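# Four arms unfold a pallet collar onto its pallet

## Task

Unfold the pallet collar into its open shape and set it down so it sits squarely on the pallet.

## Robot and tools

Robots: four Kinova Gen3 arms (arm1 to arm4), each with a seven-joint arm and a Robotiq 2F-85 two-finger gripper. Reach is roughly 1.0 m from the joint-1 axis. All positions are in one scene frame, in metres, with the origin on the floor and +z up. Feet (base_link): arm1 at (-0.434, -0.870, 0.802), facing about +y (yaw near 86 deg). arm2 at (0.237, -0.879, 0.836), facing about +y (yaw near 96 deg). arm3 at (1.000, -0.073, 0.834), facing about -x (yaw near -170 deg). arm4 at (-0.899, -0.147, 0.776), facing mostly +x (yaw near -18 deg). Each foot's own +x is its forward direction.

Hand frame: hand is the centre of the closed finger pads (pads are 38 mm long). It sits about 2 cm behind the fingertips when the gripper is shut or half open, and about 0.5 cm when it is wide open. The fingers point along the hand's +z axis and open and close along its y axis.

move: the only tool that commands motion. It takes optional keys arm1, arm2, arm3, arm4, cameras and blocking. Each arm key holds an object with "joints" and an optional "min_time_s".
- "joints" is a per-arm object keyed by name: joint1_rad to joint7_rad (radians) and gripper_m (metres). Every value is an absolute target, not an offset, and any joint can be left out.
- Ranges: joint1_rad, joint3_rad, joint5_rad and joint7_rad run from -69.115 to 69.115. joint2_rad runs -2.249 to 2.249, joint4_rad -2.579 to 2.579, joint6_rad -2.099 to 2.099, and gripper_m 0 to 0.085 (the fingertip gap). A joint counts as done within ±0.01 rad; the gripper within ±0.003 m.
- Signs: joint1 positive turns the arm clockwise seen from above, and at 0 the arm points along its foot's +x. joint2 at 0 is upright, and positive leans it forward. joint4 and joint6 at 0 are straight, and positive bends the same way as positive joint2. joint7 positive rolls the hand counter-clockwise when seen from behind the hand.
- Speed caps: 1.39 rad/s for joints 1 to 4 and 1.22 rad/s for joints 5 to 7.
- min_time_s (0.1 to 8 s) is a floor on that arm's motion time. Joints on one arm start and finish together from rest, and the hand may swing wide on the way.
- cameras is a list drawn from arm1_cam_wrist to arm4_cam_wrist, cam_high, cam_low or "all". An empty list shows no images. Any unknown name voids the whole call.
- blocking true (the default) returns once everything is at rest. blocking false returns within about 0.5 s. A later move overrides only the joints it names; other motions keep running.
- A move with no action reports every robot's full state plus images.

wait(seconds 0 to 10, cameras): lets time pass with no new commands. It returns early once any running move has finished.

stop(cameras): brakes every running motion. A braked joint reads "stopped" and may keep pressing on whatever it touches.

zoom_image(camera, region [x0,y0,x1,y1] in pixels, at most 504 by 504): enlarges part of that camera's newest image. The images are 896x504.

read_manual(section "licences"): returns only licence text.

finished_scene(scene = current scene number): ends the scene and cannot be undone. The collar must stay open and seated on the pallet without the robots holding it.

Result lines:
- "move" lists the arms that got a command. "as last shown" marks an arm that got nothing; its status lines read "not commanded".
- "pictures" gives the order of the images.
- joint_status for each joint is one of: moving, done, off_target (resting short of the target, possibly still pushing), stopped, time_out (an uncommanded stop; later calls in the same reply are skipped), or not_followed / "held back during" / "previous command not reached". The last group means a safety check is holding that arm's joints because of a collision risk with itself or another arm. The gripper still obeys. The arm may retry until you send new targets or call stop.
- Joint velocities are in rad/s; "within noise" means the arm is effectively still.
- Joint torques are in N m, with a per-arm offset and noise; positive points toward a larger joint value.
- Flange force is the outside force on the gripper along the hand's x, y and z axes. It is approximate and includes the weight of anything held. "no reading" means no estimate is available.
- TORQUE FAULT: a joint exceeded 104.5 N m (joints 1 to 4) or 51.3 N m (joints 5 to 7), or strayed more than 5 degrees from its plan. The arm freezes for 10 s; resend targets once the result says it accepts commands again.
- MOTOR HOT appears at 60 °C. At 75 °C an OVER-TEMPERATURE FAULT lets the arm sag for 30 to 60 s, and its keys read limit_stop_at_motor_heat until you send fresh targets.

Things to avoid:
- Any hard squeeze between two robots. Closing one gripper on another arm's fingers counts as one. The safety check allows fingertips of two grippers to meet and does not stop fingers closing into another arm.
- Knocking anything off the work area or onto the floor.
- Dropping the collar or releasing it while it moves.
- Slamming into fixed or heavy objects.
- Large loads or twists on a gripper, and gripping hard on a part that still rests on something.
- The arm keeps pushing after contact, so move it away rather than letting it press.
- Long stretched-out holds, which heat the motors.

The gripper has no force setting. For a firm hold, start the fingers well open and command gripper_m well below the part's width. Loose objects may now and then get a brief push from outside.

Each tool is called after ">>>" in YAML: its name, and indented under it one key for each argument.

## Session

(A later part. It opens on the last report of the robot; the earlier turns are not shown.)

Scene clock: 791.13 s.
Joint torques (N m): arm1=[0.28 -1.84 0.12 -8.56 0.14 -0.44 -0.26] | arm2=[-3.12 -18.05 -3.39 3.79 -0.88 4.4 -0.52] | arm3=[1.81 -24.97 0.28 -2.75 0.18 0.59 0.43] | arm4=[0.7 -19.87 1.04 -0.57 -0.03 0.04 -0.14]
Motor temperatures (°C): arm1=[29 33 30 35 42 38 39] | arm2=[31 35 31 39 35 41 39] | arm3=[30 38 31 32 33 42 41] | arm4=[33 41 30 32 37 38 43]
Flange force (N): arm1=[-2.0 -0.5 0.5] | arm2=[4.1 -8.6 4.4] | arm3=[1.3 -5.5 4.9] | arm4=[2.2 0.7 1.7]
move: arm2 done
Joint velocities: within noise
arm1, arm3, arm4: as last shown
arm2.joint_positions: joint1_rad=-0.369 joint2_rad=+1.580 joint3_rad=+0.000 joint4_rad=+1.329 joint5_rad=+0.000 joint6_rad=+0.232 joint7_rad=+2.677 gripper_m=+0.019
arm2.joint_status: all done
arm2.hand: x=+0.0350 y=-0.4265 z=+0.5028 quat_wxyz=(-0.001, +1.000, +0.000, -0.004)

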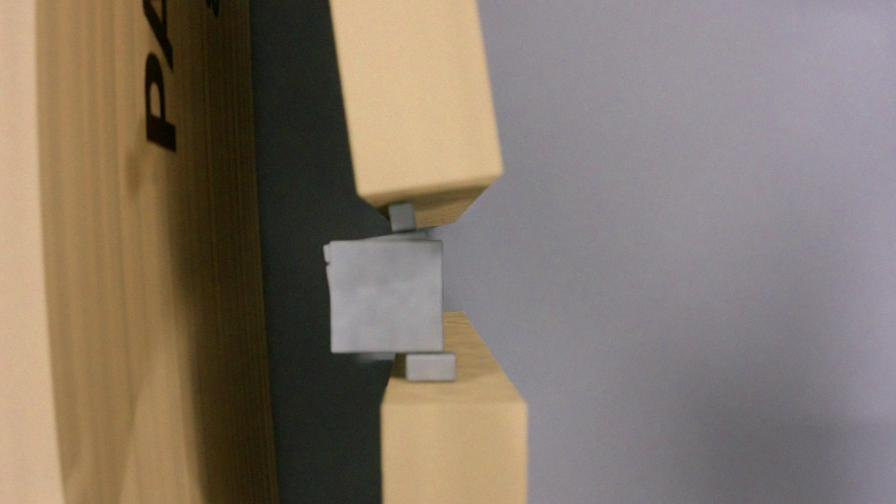

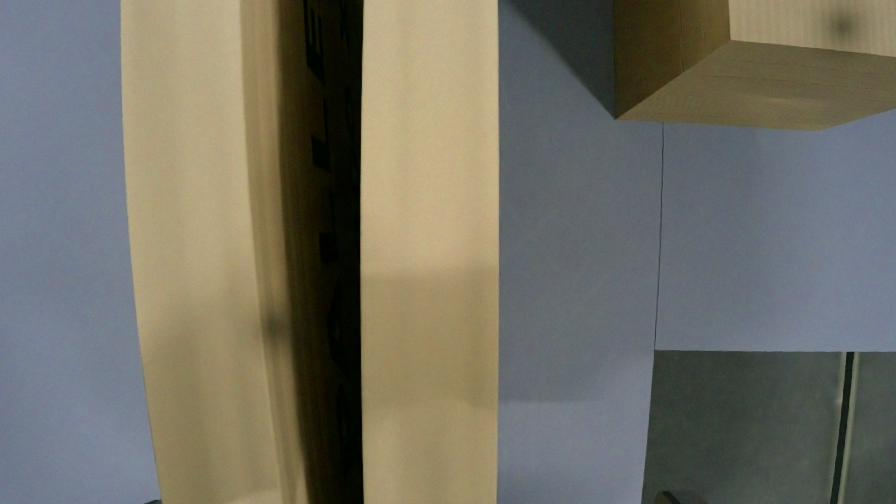

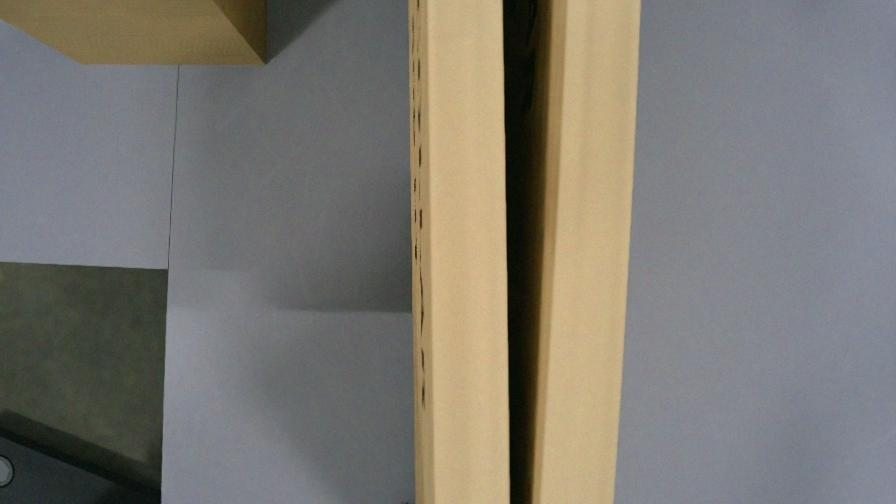

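>>> move:
  arm2: {"joints": {"joint1_rad": -0.3923, "joint2_rad": 1.5693, "joint4_rad": 1.4142, "joint6_rad": 0.1581, "joint7_rad": 2.6529}, "min_time_s": 3}
  cameras: ["arm3_cam_wrist", "arm4_cam_wrist"]

>>> move:
  arm2: {"joints": {"joint1_rad": -0.4187, "joint2_rad": 1.5629, "joint4_rad": 1.493, "joint6_rad": 0.0857, "joint7_rad": 2.6265}, "min_time_s": 3}
  cameras: ["arm2_cam_wrist", "arm3_cam_wrist", "arm4_cam_wrist"]

Scene clock: 801.90 s.
Joint torques (N m): arm1=[0.22 -1.9 0.2 -8.63 0.11 -0.43 -0.24] | arm2=[-3.94 -22.69 -4.18 0.69 -0.42 2.46 -0.14] | arm3=[3.22 -22.32 1.61 -0.66 0.51 1.6 0.47] | arm4=[0.72 -19.85 1.09 -0.63 -0.05 -0.02 -0.18]
Motor temperatures (°C): arm1=[29 33 30 35 42 38 39] | arm2=[31 35 30 39 35 40 39] | arm3=[30 38 31 32 33 42 41] | arm4=[33 41 30 32 37 38 43]
Flange force (N): arm1=[-2.0 -0.2 0.8] | arm2=[7.4 -4.1 8.0] | arm3=[2.9 -9.3 3.8] | arm4=[2.1 0.7 1.5]
move: arm2 done
Joint velocities: within noise
arm1, arm3, arm4: as last shown
arm2.joint_positions: joint1_rad=-0.392 joint2_rad=+1.569 joint3_rad=+0.000 joint4_rad=+1.414 joint5_rad=+0.000 joint6_rad=+0.158 joint7_rad=+2.653 gripper_m=+0.019
arm2.joint_status: all done
arm2.hand: x=+0.0350 y=-0.4515 z=+0.5028 quat_wxyz=(-0.001, +1.000, +0.000, -0.004)

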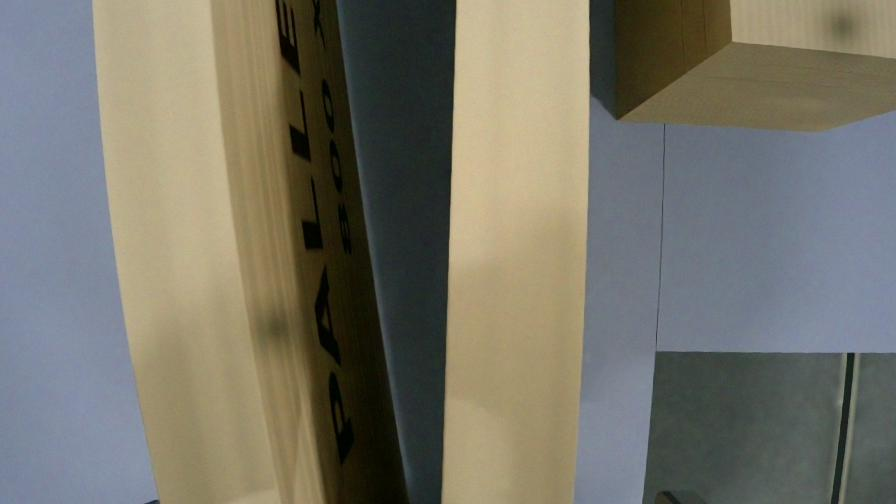

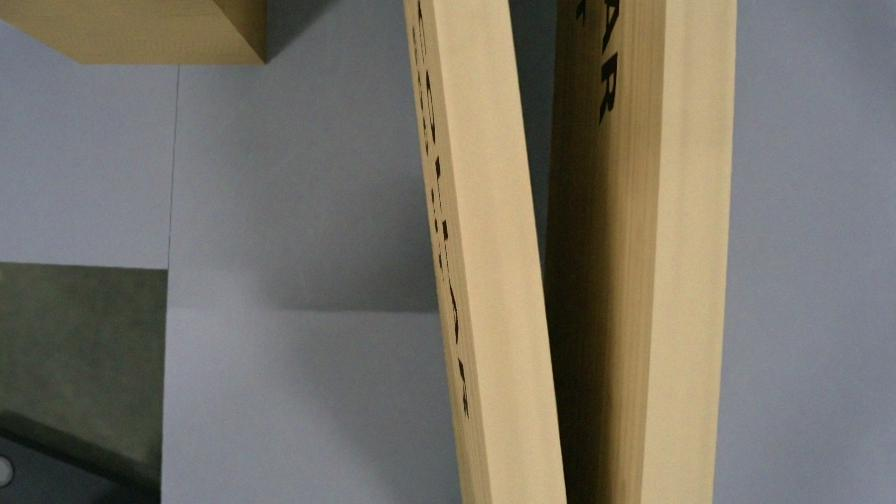

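Scene clock: 805.20 s.
Joint torques (N m): arm1=[0.14 -1.84 0.12 -8.52 0.12 -0.43 -0.24] | arm2=[-5.3 -22.76 -5.85 0.87 -0.14 1.95 0.05] | arm3=[4.07 -21.28 2.44 0.27 0.69 2.09 0.48] | arm4=[0.63 -19.87 1.08 -0.69 -0.09 -0.03 -0.14]
Motor temperatures (°C): arm1=[29 33 30 35 42 38 39] | arm2=[31 35 30 39 35 40 39] | arm3=[30 38 31 32 33 42 41] | arm4=[33 41 30 32 37 38 43]
Flange force (N): arm1=[-2.1 -0.4 0.3] | arm2=[10.1 -5.5 8.6] | arm3=[3.4 -11.3 3.6] | arm4=[1.9 0.8 1.5]
move: arm2 done
Joint velocities: within noise
arm1, arm3, arm4: as last shown
arm2.joint_positions: joint1_rad=-0.419 joint2_rad=+1.563 joint3_rad=+0.000 joint4_rad=+1.493 joint5_rad=+0.000 joint6_rad=+0.086 joint7_rad=+2.626 gripper_m=+0.019
arm2.joint_status: all done
arm2.hand: x=+0.0349 y=-0.4766 z=+0.5027 quat_wxyz=(-0.001, +1.000, +0.000, -0.004)

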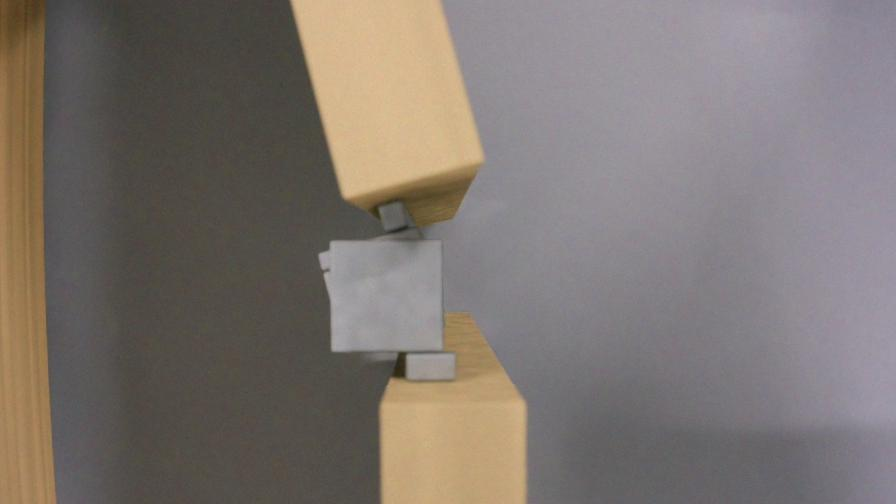

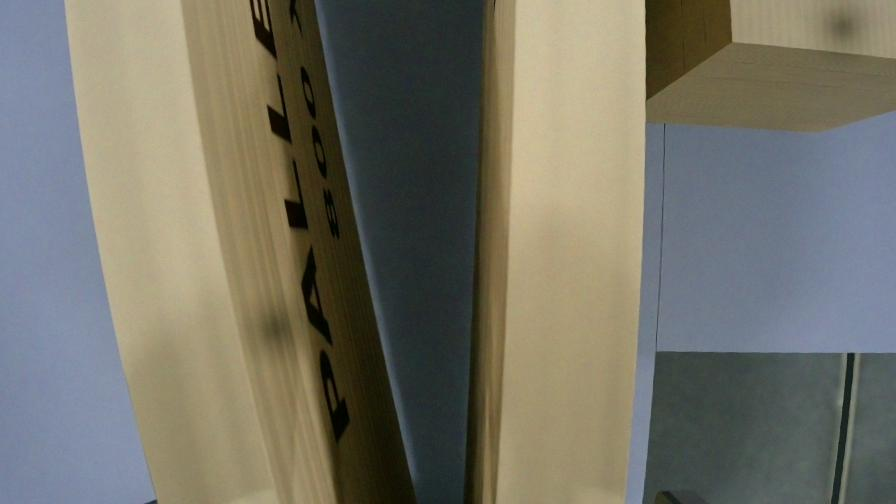

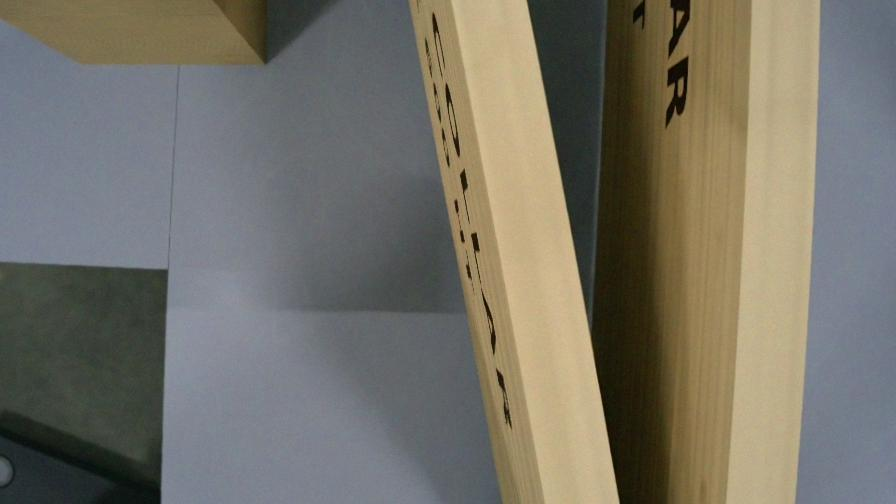

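>>> move:
  arm3: {"joints": {"joint2_rad": 1.3487, "joint4_rad": 1.3242, "joint6_rad": 0.4687}, "min_time_s": 2}

>>> move:
  arm3: {"joints": {"joint1_rad": -0.3955, "joint2_rad": 1.4642, "joint4_rad": 1.0384, "joint6_rad": 0.639, "joint7_rad": -1.8985, "gripper_m": 0.042}, "min_time_s": 2}
  arm4: {"joints": {"joint1_rad": 0.2543, "joint2_rad": 1.1885, "joint4_rad": 1.7179, "joint6_rad": 0.2352, "joint7_rad": -0.7653, "gripper_m": 0.042}, "min_time_s": 2}
  cameras: ["arm3_cam_wrist", "arm4_cam_wrist"]

Scene clock: 943.00 s.
Joint torques (N m): arm1=[0.22 -1.87 0.14 -8.56 0.12 -0.44 -0.26] | arm2=[-3.65 -22.88 -3.69 -1.27 -0.01 0.91 0.08] | arm3=[0.98 -25.16 -0.49 -3.45 0.03 0.36 0.46] | arm4=[0.62 -19.8 1.09 -0.65 -0.04 0.02 -0.18]
Motor temperatures (°C): arm1=[29 33 30 35 42 38 39] | arm2=[31 37 30 38 35 40 39] | arm3=[30 36 31 32 33 42 41] | arm4=[33 41 30 32 37 38 43]
Flange force (N): arm1=[-2.1 -0.5 0.4] | arm2=[8.5 -0.1 3.8] | arm3=[1.1 -3.8 3.9] | arm4=[1.9 0.8 1.5]
move: arm3 done
Joint velocities: within noise
arm1.joint_positions: joint1_rad=-0.367 joint2_rad=-0.377 joint3_rad=-0.057 joint4_rad=+1.429 joint5_rad=-0.042 joint6_rad=+1.959 joint7_rad=+1.590 gripper_m=+0.085
arm1.joint_status: not commanded
arm1.hand: x=-0.4765 y=-0.7218 z=+1.3267 quat_wxyz=(-0.030, +0.829, -0.555, -0.063)
arm2, arm4: as last shown
arm2.hand: x=+0.0349 y=-0.4765 z=+0.5027 quat_wxyz=(-0.001, +1.000, +0.000, -0.004)
arm3.joint_positions: joint1_rad=-0.373 joint2_rad=+1.349 joint3_rad=+0.000 joint4_rad=+1.324 joint5_rad=+0.000 joint6_rad=+0.469 joint7_rad=-2.097 gripper_m=+0.085
arm3.joint_status: all done
arm3.hand: x=+0.5149 y=-0.3381 z=+0.6192 quat_wxyz=(+0.000, -0.010, +1.000, +0.001)
pictures: none

Scene clock: 945.30 s.
Joint torques (N m): arm1=[0.18 -1.87 0.1 -8.57 0.05 -0.44 -0.24] | arm2=[-3.68 -22.87 -3.72 -1.3 -0.01 0.89 0.08] | arm3=[0.92 -26.96 -0.51 -4.72 0.06 0.35 0.46] | arm4=[0.68 -21.21 1.09 -1.67 -0.07 0.01 -0.15]
Motor temperatures (°C): arm1=[29 33 30 35 42 38 39] | arm2=[31 37 30 38 35 40 39] | arm3=[30 36 31 32 33 42 41] | arm4=[33 41 30 32 37 38 43]
Flange force (N): arm1=[-2.1 -0.6 0.5] | arm2=[8.6 -0.1 3.7] | arm3=[3.5 -3.7 4.3] | arm4=[1.5 1.0 1.3]
move: arm3 done; arm4 done
Joint velocities: within noise
arm1, arm2: as last shown
arm3.joint_positions: joint1_rad=-0.396 joint2_rad=+1.464 joint3_rad=+0.000 joint4_rad=+1.038 joint5_rad=+0.000 joint6_rad=+0.639 joint7_rad=-1.899 gripper_m=+0.042
arm3.joint_status: all done
arm3.hand: x=+0.4759 y=-0.3774 z=+0.5993 quat_wxyz=(+0.000, -0.120, +0.993, +0.001)
arm4.joint_positions: joint1_rad=+0.254 joint2_rad=+1.189 joint3_rad=+0.000 joint4_rad=+1.718 joint5_rad=+0.000 joint6_rad=+0.235 joint7_rad=-0.765 gripper_m=+0.042
arm4.joint_status: all done
arm4.hand: x=-0.5230 y=-0.4184 z=+0.6002 quat_wxyz=(-0.006, -0.993, -0.119, +0.006)

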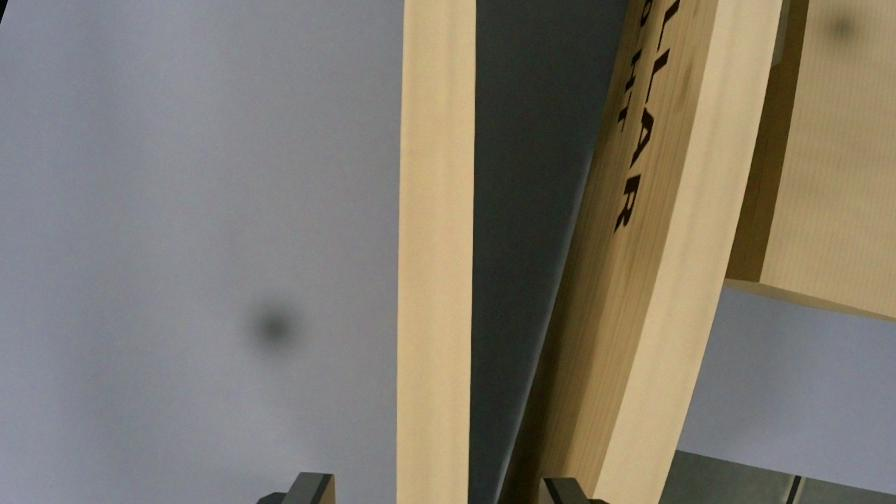

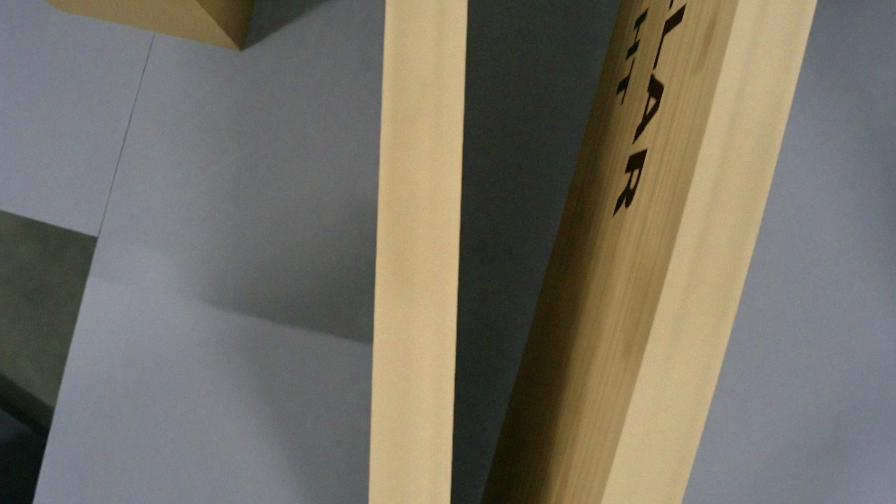

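>>> move:
  arm3: {"joints": {"joint1_rad": -0.3967, "joint2_rad": 1.7197, "joint4_rad": 0.7722, "joint6_rad": 0.6497, "joint7_rad": -1.8997}, "min_time_s": 3}
  arm4: {"joints": {"joint1_rad": 0.2507, "joint2_rad": 1.434, "joint4_rad": 1.5643, "joint6_rad": 0.1433, "joint7_rad": -0.7689}, "min_time_s": 3}

>>> move:
  arm3: {"joints": {"gripper_m": 0.027}}
  arm4: {"joints": {"gripper_m": 0.027}}
  cameras: ["arm3_cam_wrist", "arm4_cam_wrist", "arm2_cam_wrist"]

Scene clock: 976.10 s.
Joint torques (N m): arm1=[0.22 -1.85 0.24 -8.59 0.08 -0.46 -0.26] | arm2=[-3.65 -22.9 -3.71 -1.28 -0.01 0.88 0.09] | arm3=[0.96 -26.89 -0.48 -4.78 0.04 0.36 0.45] | arm4=[0.69 -21.69 1.12 -0.79 -0.08 0.1 -0.2]
Motor temperatures (°C): arm1=[29 33 30 35 42 38 39] | arm2=[31 37 30 38 35 40 39] | arm3=[30 36 31 32 33 42 41] | arm4=[33 41 30 32 37 38 43]
Flange force (N): arm1=[-2.0 -0.2 0.5] | arm2=[8.5 -0.2 3.8] | arm3=[4.6 -4.0 5.7] | arm4=[1.3 1.0 1.9]
move: arm3 done; arm4 done
Joint velocities: within noise
arm1, arm2: as last shown
arm3.joint_positions: joint1_rad=-0.397 joint2_rad=+1.720 joint3_rad=+0.000 joint4_rad=+0.772 joint5_rad=+0.000 joint6_rad=+0.650 joint7_rad=-1.900 gripper_m=+0.042
arm3.joint_status: all done
arm3.hand: x=+0.4759 y=-0.3780 z=+0.4942 quat_wxyz=(+0.000, -0.120, +0.993, +0.001)
arm4.joint_positions: joint1_rad=+0.251 joint2_rad=+1.434 joint3_rad=+0.000 joint4_rad=+1.564 joint5_rad=+0.000 joint6_rad=+0.143 joint7_rad=-0.769 gripper_m=+0.042
arm4.joint_status: all done
arm4.hand: x=-0.5246 y=-0.4173 z=+0.4952 quat_wxyz=(-0.006, -0.993, -0.119, +0.006)
pictures: none

Scene clock: 976.77 s.
Joint torques (N m): arm1=[0.21 -1.84 0.11 -8.64 0.13 -0.45 -0.23] | arm2=[-3.64 -22.9 -3.69 -1.28 0 0.92 0.07] | arm3=[0.98 -26.89 -0.5 -4.76 0.05 0.35 0.45] | arm4=[0.64 -21.62 1.07 -0.75 -0.05 0.06 -0.17]
Motor temperatures (°C): arm1=[29 33 30 35 42 38 39] | arm2=[31 37 30 38 35 40 39] | arm3=[30 36 31 32 33 42 41] | arm4=[33 41 30 32 37 38 43]
Flange force (N): arm1=[-1.9 -0.4 0.8] | arm2=[8.5 0.0 3.8] | arm3=[4.7 -4.1 5.7] | arm4=[1.5 1.1 1.8]
move: arm3 done; arm4 done
Joint velocities: within noise
arm1, arm2: as last shown
arm3.joint_positions: joint1_rad=-0.397 joint2_rad=+1.720 joint3_rad=+0.000 joint4_rad=+0.772 joint5_rad=+0.000 joint6_rad=+0.650 joint7_rad=-1.900 gripper_m=+0.027
arm3.joint_status: all done
arm3.hand: x=+0.4760 y=-0.3780 z=+0.4942 quat_wxyz=(+0.000, -0.120, +0.993, +0.001)
arm4.joint_positions: joint1_rad=+0.251 joint2_rad=+1.434 joint3_rad=+0.000 joint4_rad=+1.564 joint5_rad=+0.000 joint6_rad=+0.143 joint7_rad=-0.769 gripper_m=+0.027
arm4.joint_status: all done
arm4.hand: x=-0.5247 y=-0.4173 z=+0.4952 quat_wxyz=(-0.006, -0.993, -0.119, +0.006)
pictures: arm2_cam_wrist, arm3_cam_wrist, arm4_cam_wrist

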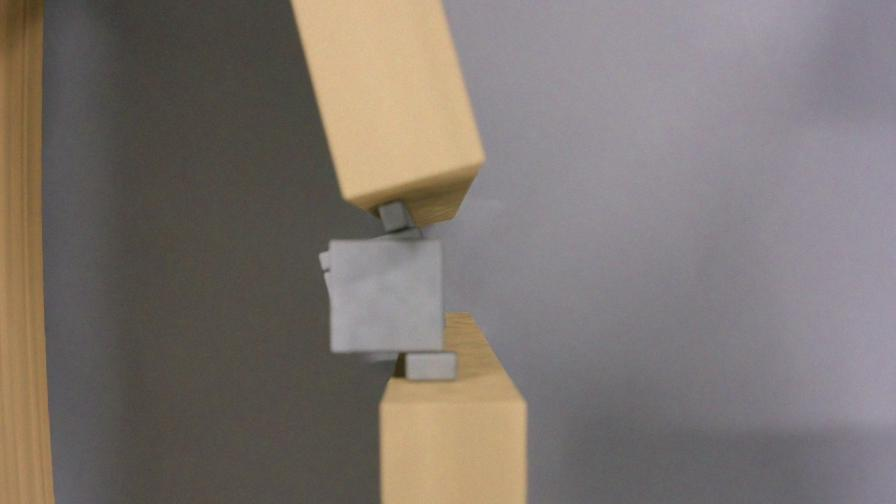

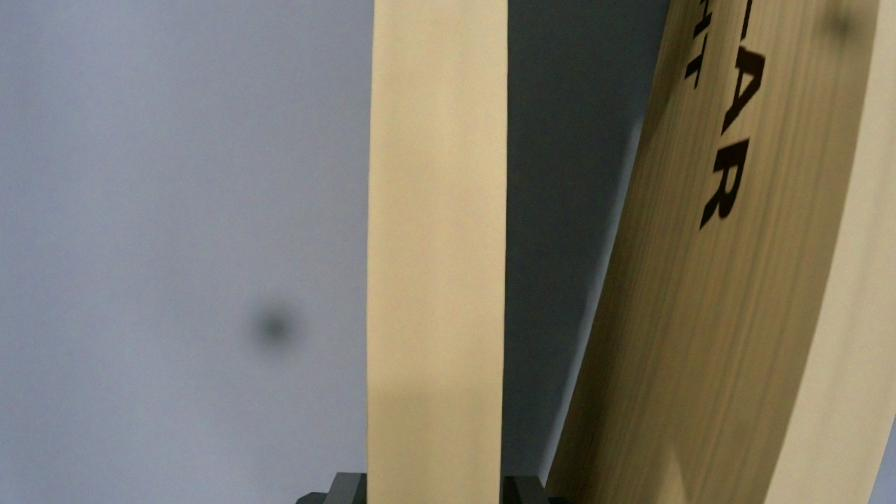

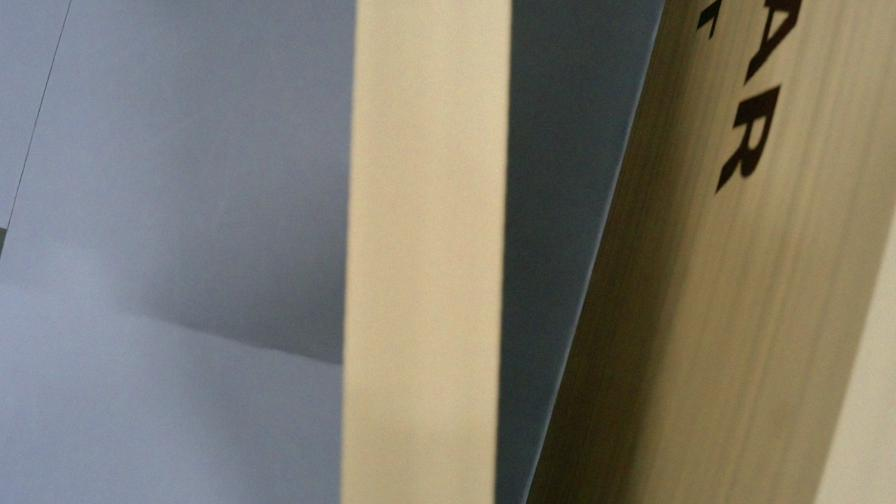

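>>> move:
  arm3: {"joints": {"gripper_m": 0.02}}
  arm4: {"joints": {"gripper_m": 0.02}}

>>> move:
  arm3: {"joints": {"gripper_m": 0.013}}
  arm4: {"joints": {"gripper_m": 0.013}}
  cameras: ["arm3_cam_wrist", "arm4_cam_wrist"]

Scene clock: 983.17 s.
Joint torques (N m): arm1=[0.21 -1.83 0.17 -8.57 0.05 -0.42 -0.23] | arm2=[-4.03 -22.94 -4.24 -0.35 -0.14 1.34 -0.04] | arm3=[4.74 -24.11 1.91 -3.69 0.73 0.3 0.37] | arm4=[1.53 -19.88 3.1 -4.25 0.29 -2.5 -0.05]
Motor temperatures (°C): arm1=[29 33 30 35 42 38 39] | arm2=[31 37 30 38 35 40 39] | arm3=[30 36 31 32 33 42 41] | arm4=[33 41 30 32 37 38 43]
Flange force (N): arm1=[-2.0 -0.3 0.6] | arm2=[8.7 -2.2 6.1] | arm3=[4.2 -10.3 1.9] | arm4=[-0.1 -4.0 -10.2]
move: arm3 done; arm4 done
Joint velocities: within noise
arm1, arm2: as last shown
arm2.hand: x=+0.0349 y=-0.4766 z=+0.5027 quat_wxyz=(-0.001, +1.000, +0.000, -0.004)
arm3.joint_positions: joint1_rad=-0.397 joint2_rad=+1.720 joint3_rad=+0.000 joint4_rad=+0.772 joint5_rad=+0.000 joint6_rad=+0.650 joint7_rad=-1.900 gripper_m=+0.020
arm3.joint_status: all done
arm3.hand: x=+0.4760 y=-0.3781 z=+0.4942 quat_wxyz=(+0.000, -0.120, +0.993, +0.001)
arm4.joint_positions: joint1_rad=+0.251 joint2_rad=+1.434 joint3_rad=+0.000 joint4_rad=+1.564 joint5_rad=+0.000 joint6_rad=+0.143 joint7_rad=-0.769 gripper_m=+0.021
arm4.joint_status: all done
arm4.hand: x=-0.5247 y=-0.4173 z=+0.4952 quat_wxyz=(-0.006, -0.993, -0.119, +0.006)
pictures: none

Scene clock: 983.77 s.
Joint torques (N m): arm1=[0.21 -1.84 0.2 -8.56 0.12 -0.44 -0.26] | arm2=[-3.45 -23.39 -3.44 0.03 -0.09 1.44 -0.04] | arm3=[3.17 -23.21 0.3 -4.59 -0.09 -0.43 0.04] | arm4=[2.19 -17.48 4.99 -6.49 0.59 -4.45 0.04]
Motor temperatures (°C): arm1=[29 33 30 35 42 38 39] | arm2=[31 37 30 38 35 40 39] | arm3=[30 36 31 32 33 42 41] | arm4=[33 41 30 32 37 38 43]
Flange force (N): arm1=[-2.0 -0.3 0.5] | arm2=[7.1 -2.5 8.1] | arm3=[1.0 -6.0 -3.1] | arm4=[-0.6 -7.0 -20.9]
move: arm3 off_target; arm4 off_target
Joint velocities: within noise
arm1, arm2: as last shown
arm2.hand: x=+0.0349 y=-0.4765 z=+0.5027 quat_wxyz=(-0.001, +1.000, +0.000, -0.004)
arm3.joint_positions: joint1_rad=-0.397 joint2_rad=+1.720 joint3_rad=+0.000 joint4_rad=+0.772 joint5_rad=+0.000 joint6_rad=+0.650 joint7_rad=-1.900 gripper_m=+0.019
arm3.joint_status: gripper_m off_target (ended at +0.019, target +0.013)
arm3.hand: x=+0.4759 y=-0.3779 z=+0.4942 quat_wxyz=(+0.000, -0.120, +0.993, +0.001)
arm4.joint_positions: joint1_rad=+0.251 joint2_rad=+1.434 joint3_rad=+0.000 joint4_rad=+1.564 joint5_rad=+0.000 joint6_rad=+0.143 joint7_rad=-0.769 gripper_m=+0.020
arm4.joint_status: gripper_m off_target (ended at +0.020, target +0.013)
arm4.hand: x=-0.5247 y=-0.4173 z=+0.4952 quat_wxyz=(-0.006, -0.993, -0.119, +0.006)

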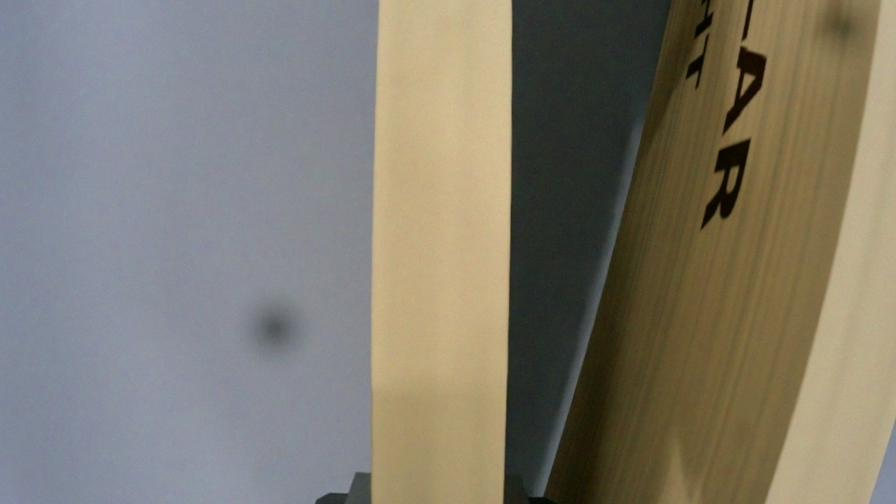

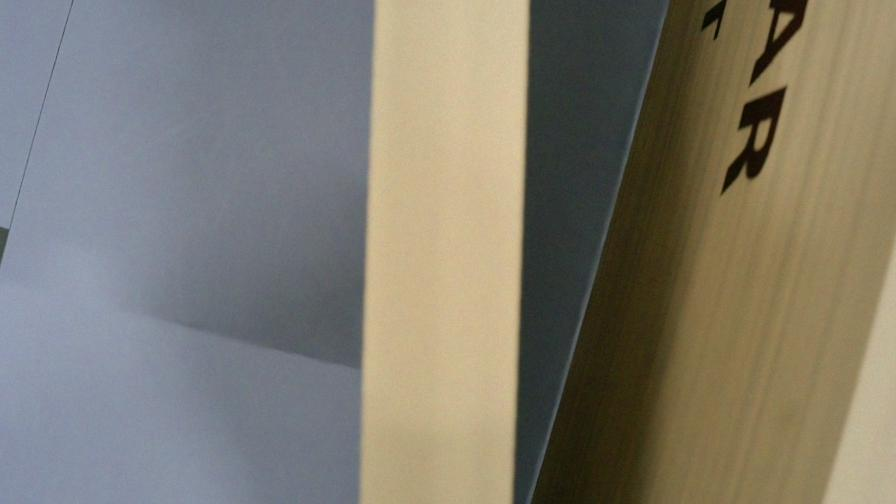

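>>> move:
  arm2: {"joints": {"gripper_m": 0.046}}

>>> move:
  arm2: {"joints": {"joint2_rad": 1.2775, "joint4_rad": 1.7207, "joint6_rad": 0.1434}, "min_time_s": 2}
  cameras: ["arm2_cam_wrist", "arm3_cam_wrist", "arm4_cam_wrist", "cam_low"]

Scene clock: 1003.07 s.
Joint torques (N m): arm1=[0.27 -1.92 0.17 -8.57 0.11 -0.44 -0.23] | arm2=[-0.44 -21.61 0.59 -2.7 -0.03 -0.1 -0.17] | arm3=[2.36 -24.23 -0.14 -4.88 -0.16 -0.43 0.02] | arm4=[2.66 -17.86 5.71 -7.27 0.71 -4.84 0.06]
Motor temperatures (°C): arm1=[29 33 30 35 42 38 39] | arm2=[31 37 30 38 35 40 39] | arm3=[30 36 31 32 33 42 41] | arm4=[33 41 30 32 37 38 43]
Flange force (N): arm1=[-2.2 -0.3 0.5] | arm2=[3.6 4.9 -2.6] | arm3=[1.6 -4.8 -1.4] | arm4=[-0.6 -8.8 -21.7]
move: arm2 done
Joint velocities: within noise
arm1, arm3, arm4: as last shown
arm2.joint_positions: joint1_rad=-0.419 joint2_rad=+1.563 joint3_rad=+0.000 joint4_rad=+1.493 joint5_rad=+0.000 joint6_rad=+0.086 joint7_rad=+2.626 gripper_m=+0.046
arm2.joint_status: all done
arm2.hand: x=+0.0349 y=-0.4766 z=+0.5027 quat_wxyz=(-0.001, +1.000, +0.000, -0.004)
arm3.hand: x=+0.4760 y=-0.3780 z=+0.4942 quat_wxyz=(+0.000, -0.120, +0.993, +0.001)
pictures: none

Scene clock: 1005.37 s.
Joint torques (N m): arm1=[0.11 -1.79 0.14 -8.64 0.11 -0.42 -0.23] | arm2=[-0.43 -21.19 0.5 -3.21 -0.09 -0.12 -0.19] | arm3=[2.35 -24.19 -0.14 -4.89 -0.2 -0.42 0.03] | arm4=[2.66 -17.92 5.63 -7.3 0.64 -4.83 0.07]
Motor temperatures (°C): arm1=[29 33 30 35 42 38 39] | arm2=[31 37 30 38 35 40 39] | arm3=[30 36 31 32 33 42 41] | arm4=[33 41 30 32 37 38 43]
Flange force (N): arm1=[-1.8 -0.3 0.9] | arm2=[3.6 4.7 -1.1] | arm3=[1.4 -4.7 -1.5] | arm4=[-0.8 -8.8 -21.6]
move: arm2 done
Joint velocities: within noise
arm1, arm3, arm4: as last shown
arm2.joint_positions: joint1_rad=-0.419 joint2_rad=+1.278 joint3_rad=+0.000 joint4_rad=+1.721 joint5_rad=+0.000 joint6_rad=+0.143 joint7_rad=+2.626 gripper_m=+0.046
arm2.joint_status: all done
arm2.hand: x=+0.0359 y=-0.4768 z=+0.6231 quat_wxyz=(-0.001, +1.000, +0.000, -0.004)
arm4.hand: x=-0.5246 y=-0.4173 z=+0.4952 quat_wxyz=(-0.006, -0.993, -0.119, +0.006)

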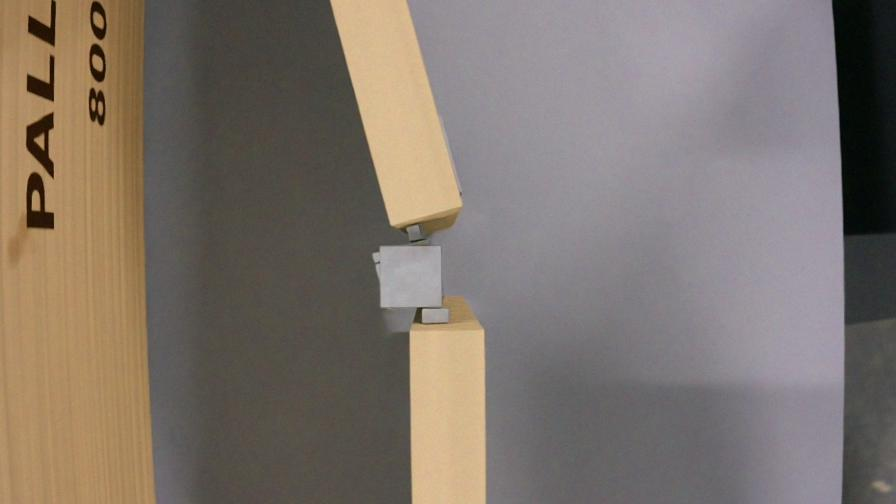

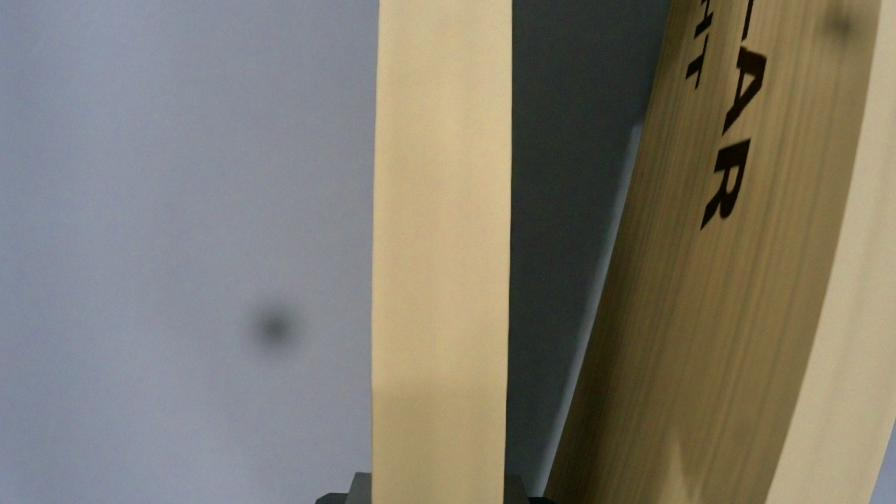

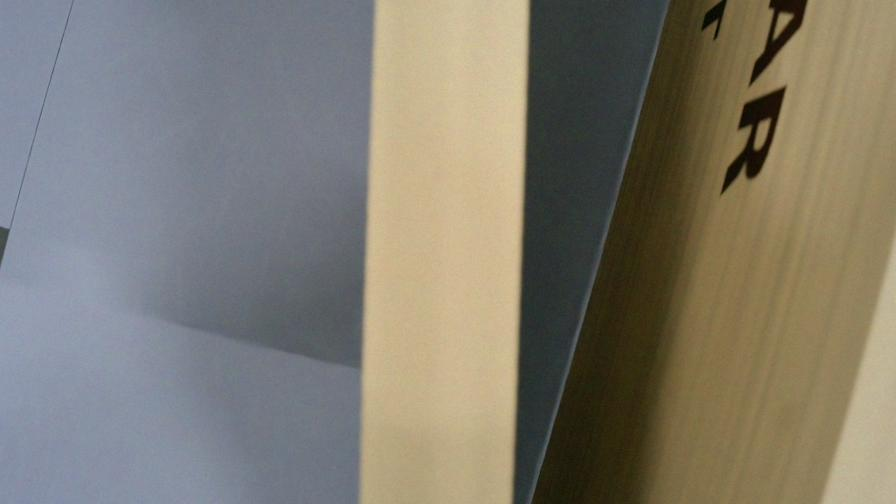

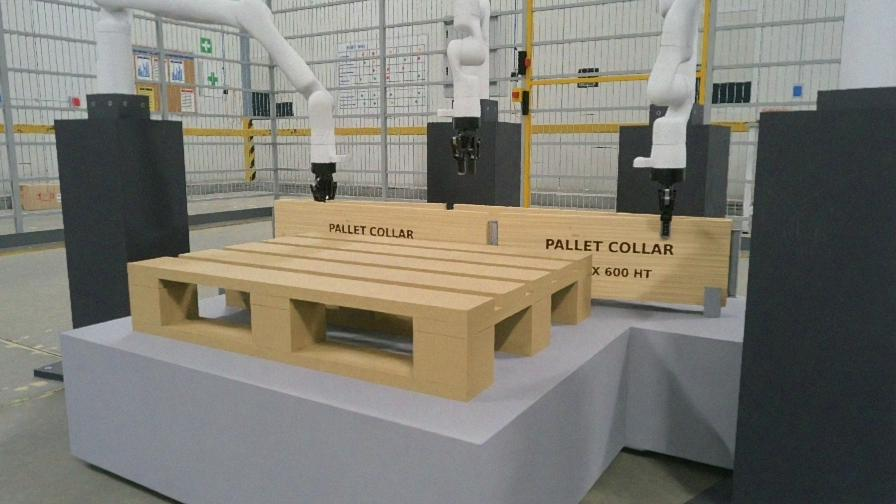

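>>> move:
  arm3: {"joints": {"gripper_m": 0.01}}
  arm4: {"joints": {"gripper_m": 0.01}}
  arm2: {"joints": {"joint1_rad": -0.2, "joint2_rad": 0.3, "joint4_rad": 2.0, "joint6_rad": 0.84, "joint7_rad": 4.4}, "min_time_s": 3}

>>> move:
  arm3: {"joints": {"joint2_rad": 1.4988, "joint4_rad": 1.0071, "joint6_rad": 0.6357}, "min_time_s": 3}
  arm4: {"joints": {"joint1_rad": 0.254, "joint2_rad": 1.2237, "joint4_rad": 1.706, "joint6_rad": 0.2119, "joint7_rad": -0.7656}, "min_time_s": 3}
  cameras: ["arm3_cam_wrist", "arm4_cam_wrist", "cam_low"]

Scene clock: 1067.50 s.
Joint torques (N m): arm1=[0.22 -1.82 0.14 -8.58 0.08 -0.37 -0.25] | arm2=[-0.4 -13.64 0.15 -8.87 -0.06 -0.24 -0.16] | arm3=[2.32 -24.17 -0.18 -4.94 -0.2 -0.43 0.04] | arm4=[2.66 -17.76 5.76 -7.47 0.67 -5.01 0.06]
Motor temperatures (°C): arm1=[29 33 30 35 42 38 39] | arm2=[30 37 30 38 35 40 39] | arm3=[30 36 31 32 33 42 41] | arm4=[33 40 30 32 37 38 43]
Flange force (N): arm1=[-2.0 -0.4 0.8] | arm2=[-3.7 2.2 4.7] | arm3=[1.1 -4.6 -1.7] | arm4=[-0.8 -8.9 -22.4]
move: arm2 done; arm3 off_target; arm4 off_target
Joint velocities: within noise
arm1.joint_positions: joint1_rad=-0.367 joint2_rad=-0.377 joint3_rad=-0.057 joint4_rad=+1.429 joint5_rad=-0.042 joint6_rad=+1.959 joint7_rad=+1.590 gripper_m=+0.085
arm1.joint_status: not commanded
arm1.hand: x=-0.4765 y=-0.7218 z=+1.3267 quat_wxyz=(-0.030, +0.829, -0.555, -0.063)
arm2.joint_positions: joint1_rad=-0.200 joint2_rad=+0.300 joint3_rad=+0.000 joint4_rad=+2.000 joint5_rad=+0.000 joint6_rad=+0.840 joint7_rad=+4.400 gripper_m=+0.046
arm2.joint_status: all done
arm2.hand: x=+0.1567 y=-0.5288 z=+1.0040 quat_wxyz=(-0.004, +0.713, +0.702, -0.002)
arm3.joint_positions: joint1_rad=-0.397 joint2_rad=+1.720 joint3_rad=+0.000 joint4_rad=+0.772 joint5_rad=+0.000 joint6_rad=+0.650 joint7_rad=-1.900 gripper_m=+0.019
arm3.joint_status: gripper_m off_target (ended at +0.019, target +0.010)
arm3.hand: x=+0.4760 y=-0.3780 z=+0.4942 quat_wxyz=(+0.000, -0.120, +0.993, +0.001)
arm4.joint_positions: joint1_rad=+0.251 joint2_rad=+1.434 joint3_rad=+0.000 joint4_rad=+1.564 joint5_rad=+0.000 joint6_rad=+0.143 joint7_rad=-0.769 gripper_m=+0.020
arm4.joint_status: gripper_m off_target (ended at +0.020, target +0.010)
arm4.hand: x=-0.5247 y=-0.4173 z=+0.4952 quat_wxyz=(-0.006, -0.993, -0.119, +0.006)
pictures: none

Scene clock: 1070.80 s.
Joint torques (N m): arm1=[0.2 -1.83 0.05 -8.64 0.13 -0.45 -0.23] | arm2=[-0.43 -13.59 0.16 -8.87 -0.07 -0.2 -0.21] | arm3=[-2.78 -43.57 -3.03 -6.52 -0.49 2.18 0.75] | arm4=[3.73 -29.48 5.03 2.18 0.43 2.74 -0.05]
Motor temperatures (°C): arm1=[29 33 30 35 42 38 39] | arm2=[30 37 30 38 35 40 39] | arm3=[30 36 31 32 33 42 41] | arm4=[33 40 30 32 37 38 43]
Flange force (N): arm1=[-1.8 -0.7 0.8] | arm2=[-3.8 2.5 4.7] | arm3=[15.9 -1.5 38.8] | arm4=[12.1 2.9 28.2]
move: arm3 done; arm4 done
Joint velocities: within noise
arm1, arm2: as last shown
arm3.joint_positions: joint1_rad=-0.397 joint2_rad=+1.499 joint3_rad=+0.000 joint4_rad=+1.007 joint5_rad=+0.000 joint6_rad=+0.636 joint7_rad=-1.900 gripper_m=+0.019
arm3.joint_status: all done
arm3.hand: x=+0.4758 y=-0.3782 z=+0.5842 quat_wxyz=(+0.000, -0.120, +0.993, +0.001)
arm4.joint_positions: joint1_rad=+0.254 joint2_rad=+1.224 joint3_rad=+0.000 joint4_rad=+1.706 joint5_rad=+0.000 joint6_rad=+0.212 joint7_rad=-0.766 gripper_m=+0.019
arm4.joint_status: all done
arm4.hand: x=-0.5246 y=-0.4174 z=+0.5848 quat_wxyz=(-0.006, -0.993, -0.119, +0.006)

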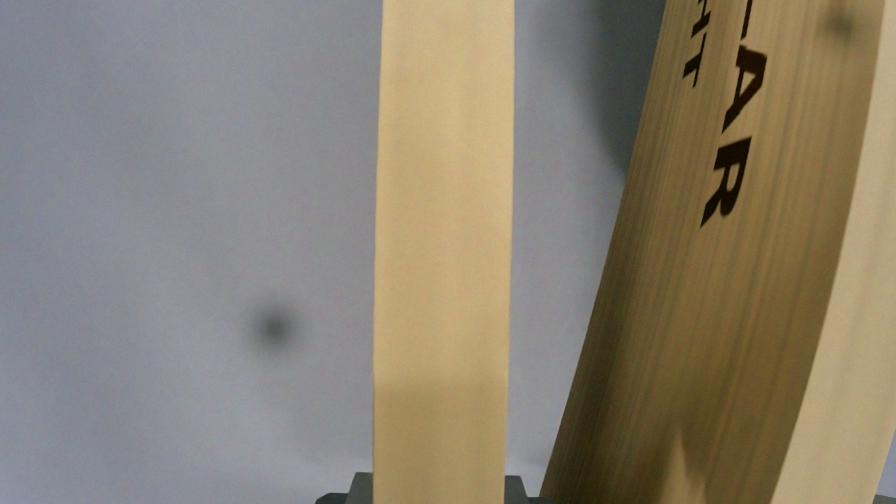

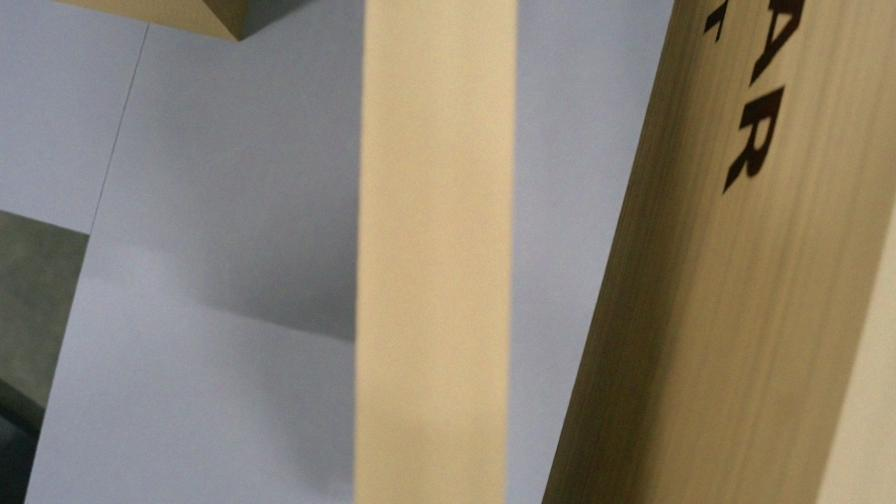

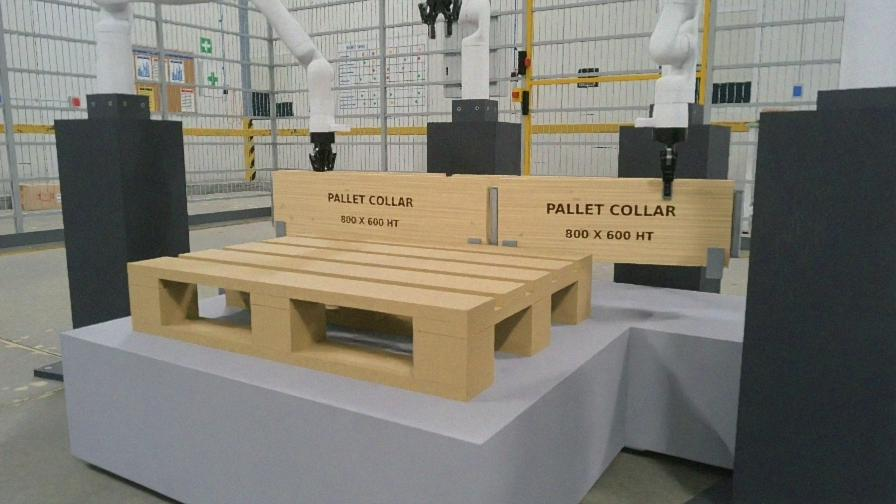

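>>> move:
  arm3: {"joints": {"joint2_rad": 1.3068, "joint4_rad": 1.1446, "joint6_rad": 0.6902}, "min_time_s": 3}
  arm4: {"joints": {"joint1_rad": 0.2567, "joint2_rad": 1.0141, "joint4_rad": 1.7888, "joint6_rad": 0.3387, "joint7_rad": -0.7629}, "min_time_s": 3}
  cameras: ["cam_low"]

Scene clock: 1089.07 s.
Joint torques (N m): arm1=[0.14 -1.87 0.16 -8.55 0.1 -0.44 -0.21] | arm2=[-0.41 -13.65 0.21 -8.87 -0.03 -0.22 -0.19] | arm3=[-2.57 -44.54 -2.92 -7.78 -0.49 1.99 0.78] | arm4=[3.48 -29.73 4.55 -0.38 0.54 2.5 -0.08]
Motor temperatures (°C): arm1=[29 33 30 35 42 38 39] | arm2=[30 37 30 38 35 40 39] | arm3=[30 38 31 32 33 42 41] | arm4=[33 41 30 32 37 38 43]
Flange force (N): arm1=[-2.1 -0.2 0.4] | arm2=[-3.7 2.3 4.8] | arm3=[15.2 -1.7 38.1] | arm4=[11.5 3.2 27.8]
move: arm3 done; arm4 done
Joint velocities: within noise
arm1, arm2: as last shown
arm3.joint_positions: joint1_rad=-0.397 joint2_rad=+1.307 joint3_rad=+0.000 joint4_rad=+1.145 joint5_rad=+0.000 joint6_rad=+0.690 joint7_rad=-1.900 gripper_m=+0.019
arm3.joint_status: all done
arm3.hand: x=+0.4757 y=-0.3784 z=+0.6743 quat_wxyz=(+0.000, -0.120, +0.993, +0.001)
arm4.joint_positions: joint1_rad=+0.257 joint2_rad=+1.014 joint3_rad=+0.000 joint4_rad=+1.789 joint5_rad=+0.000 joint6_rad=+0.339 joint7_rad=-0.763 gripper_m=+0.019
arm4.joint_status: all done
arm4.hand: x=-0.5245 y=-0.4173 z=+0.6748 quat_wxyz=(-0.006, -0.993, -0.119, +0.006)

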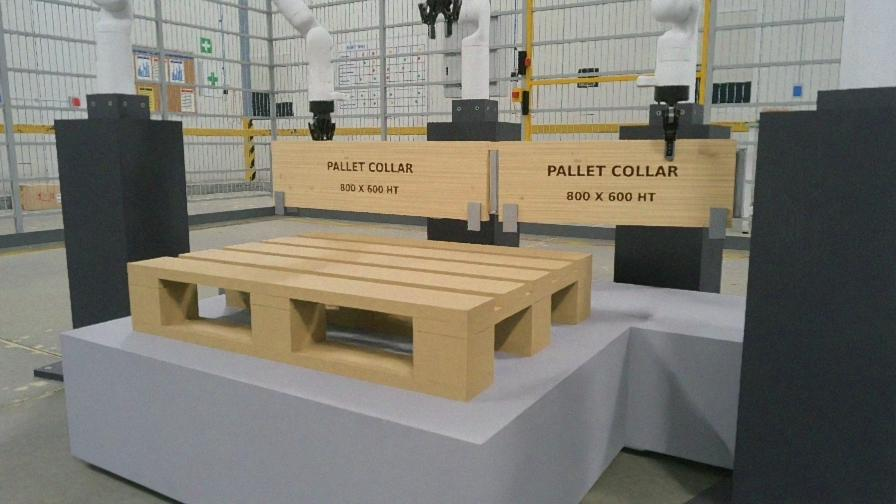

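>>> move:
  arm3: {"joints": {"joint1_rad": -0.2494, "joint2_rad": 1.2528, "joint4_rad": 1.3156, "joint6_rad": 0.5732, "joint7_rad": -1.5378}, "min_time_s": 3}
  arm4: {"joints": {"joint1_rad": 0.1703, "joint2_rad": 1.0008, "joint4_rad": 1.844, "joint6_rad": 0.2968, "joint7_rad": -0.6347}, "min_time_s": 3}
  cameras: ["cam_high", "arm3_cam_wrist", "arm4_cam_wrist"]

Scene clock: 1227.23 s.
Joint torques (N m): arm1=[0.2 -1.87 0.11 -8.58 0.09 -0.39 -0.22] | arm2=[-0.44 -13.6 0.15 -8.84 -0.03 -0.18 -0.19] | arm3=[-1.21 -43.36 -2.56 -7.05 -0.32 1.32 0.93] | arm4=[2.04 -28.44 2.92 0.23 0.61 2.85 0.21]
Motor temperatures (°C): arm1=[29 33 30 35 42 38 39] | arm2=[30 35 30 38 35 40 39] | arm3=[30 44 31 32 33 42 41] | arm4=[33 43 30 32 37 38 43]
Flange force (N): arm1=[-2.1 -0.5 0.6] | arm2=[-3.7 2.4 4.8] | arm3=[11.7 1.1 38.6] | arm4=[8.2 4.5 27.5]
move: arm3 done; arm4 done
Joint velocities: within noise
arm1, arm2: as last shown
arm3.joint_positions: joint1_rad=-0.249 joint2_rad=+1.253 joint3_rad=+0.000 joint4_rad=+1.316 joint5_rad=+0.000 joint6_rad=+0.573 joint7_rad=-1.538 gripper_m=+0.019
arm3.joint_status: all done
arm3.hand: x=+0.4696 y=-0.2834 z=+0.6746 quat_wxyz=(+0.001, -0.225, +0.974, +0.001)
arm4.joint_positions: joint1_rad=+0.170 joint2_rad=+1.001 joint3_rad=+0.000 joint4_rad=+1.844 joint5_rad=+0.000 joint6_rad=+0.297 joint7_rad=-0.635 gripper_m=+0.019
arm4.joint_status: all done
arm4.hand: x=-0.5163 y=-0.3767 z=+0.6749 quat_wxyz=(-0.005, -0.974, -0.225, +0.006)
pictures: arm3_cam_wrist, arm4_cam_wrist, cam_high

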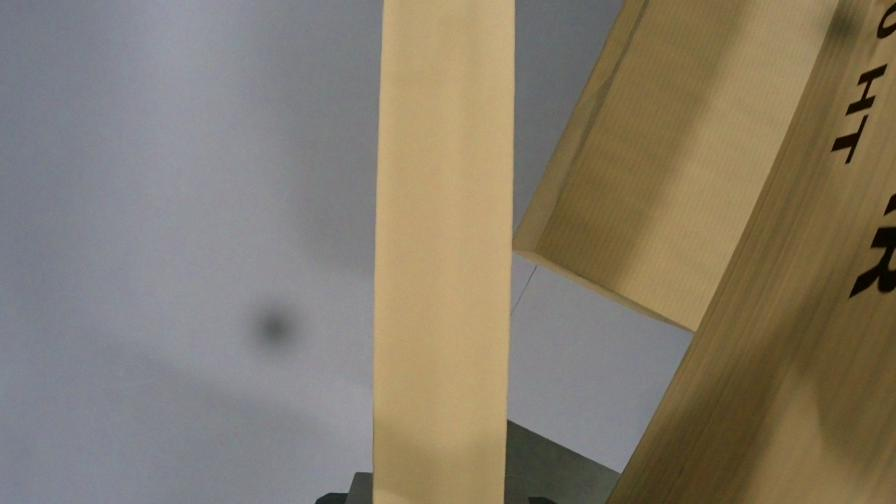

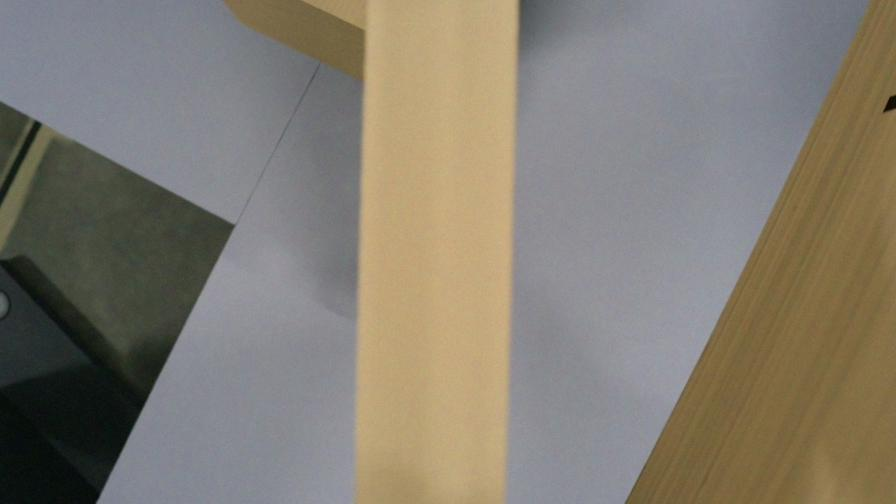

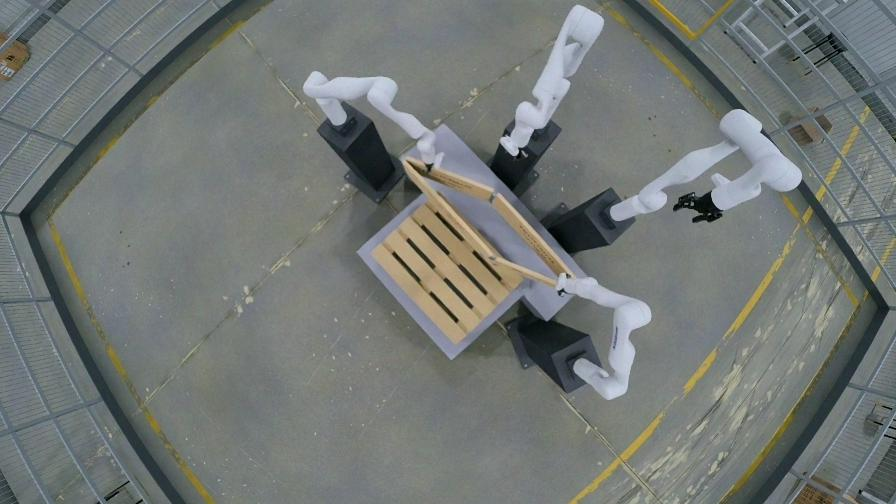

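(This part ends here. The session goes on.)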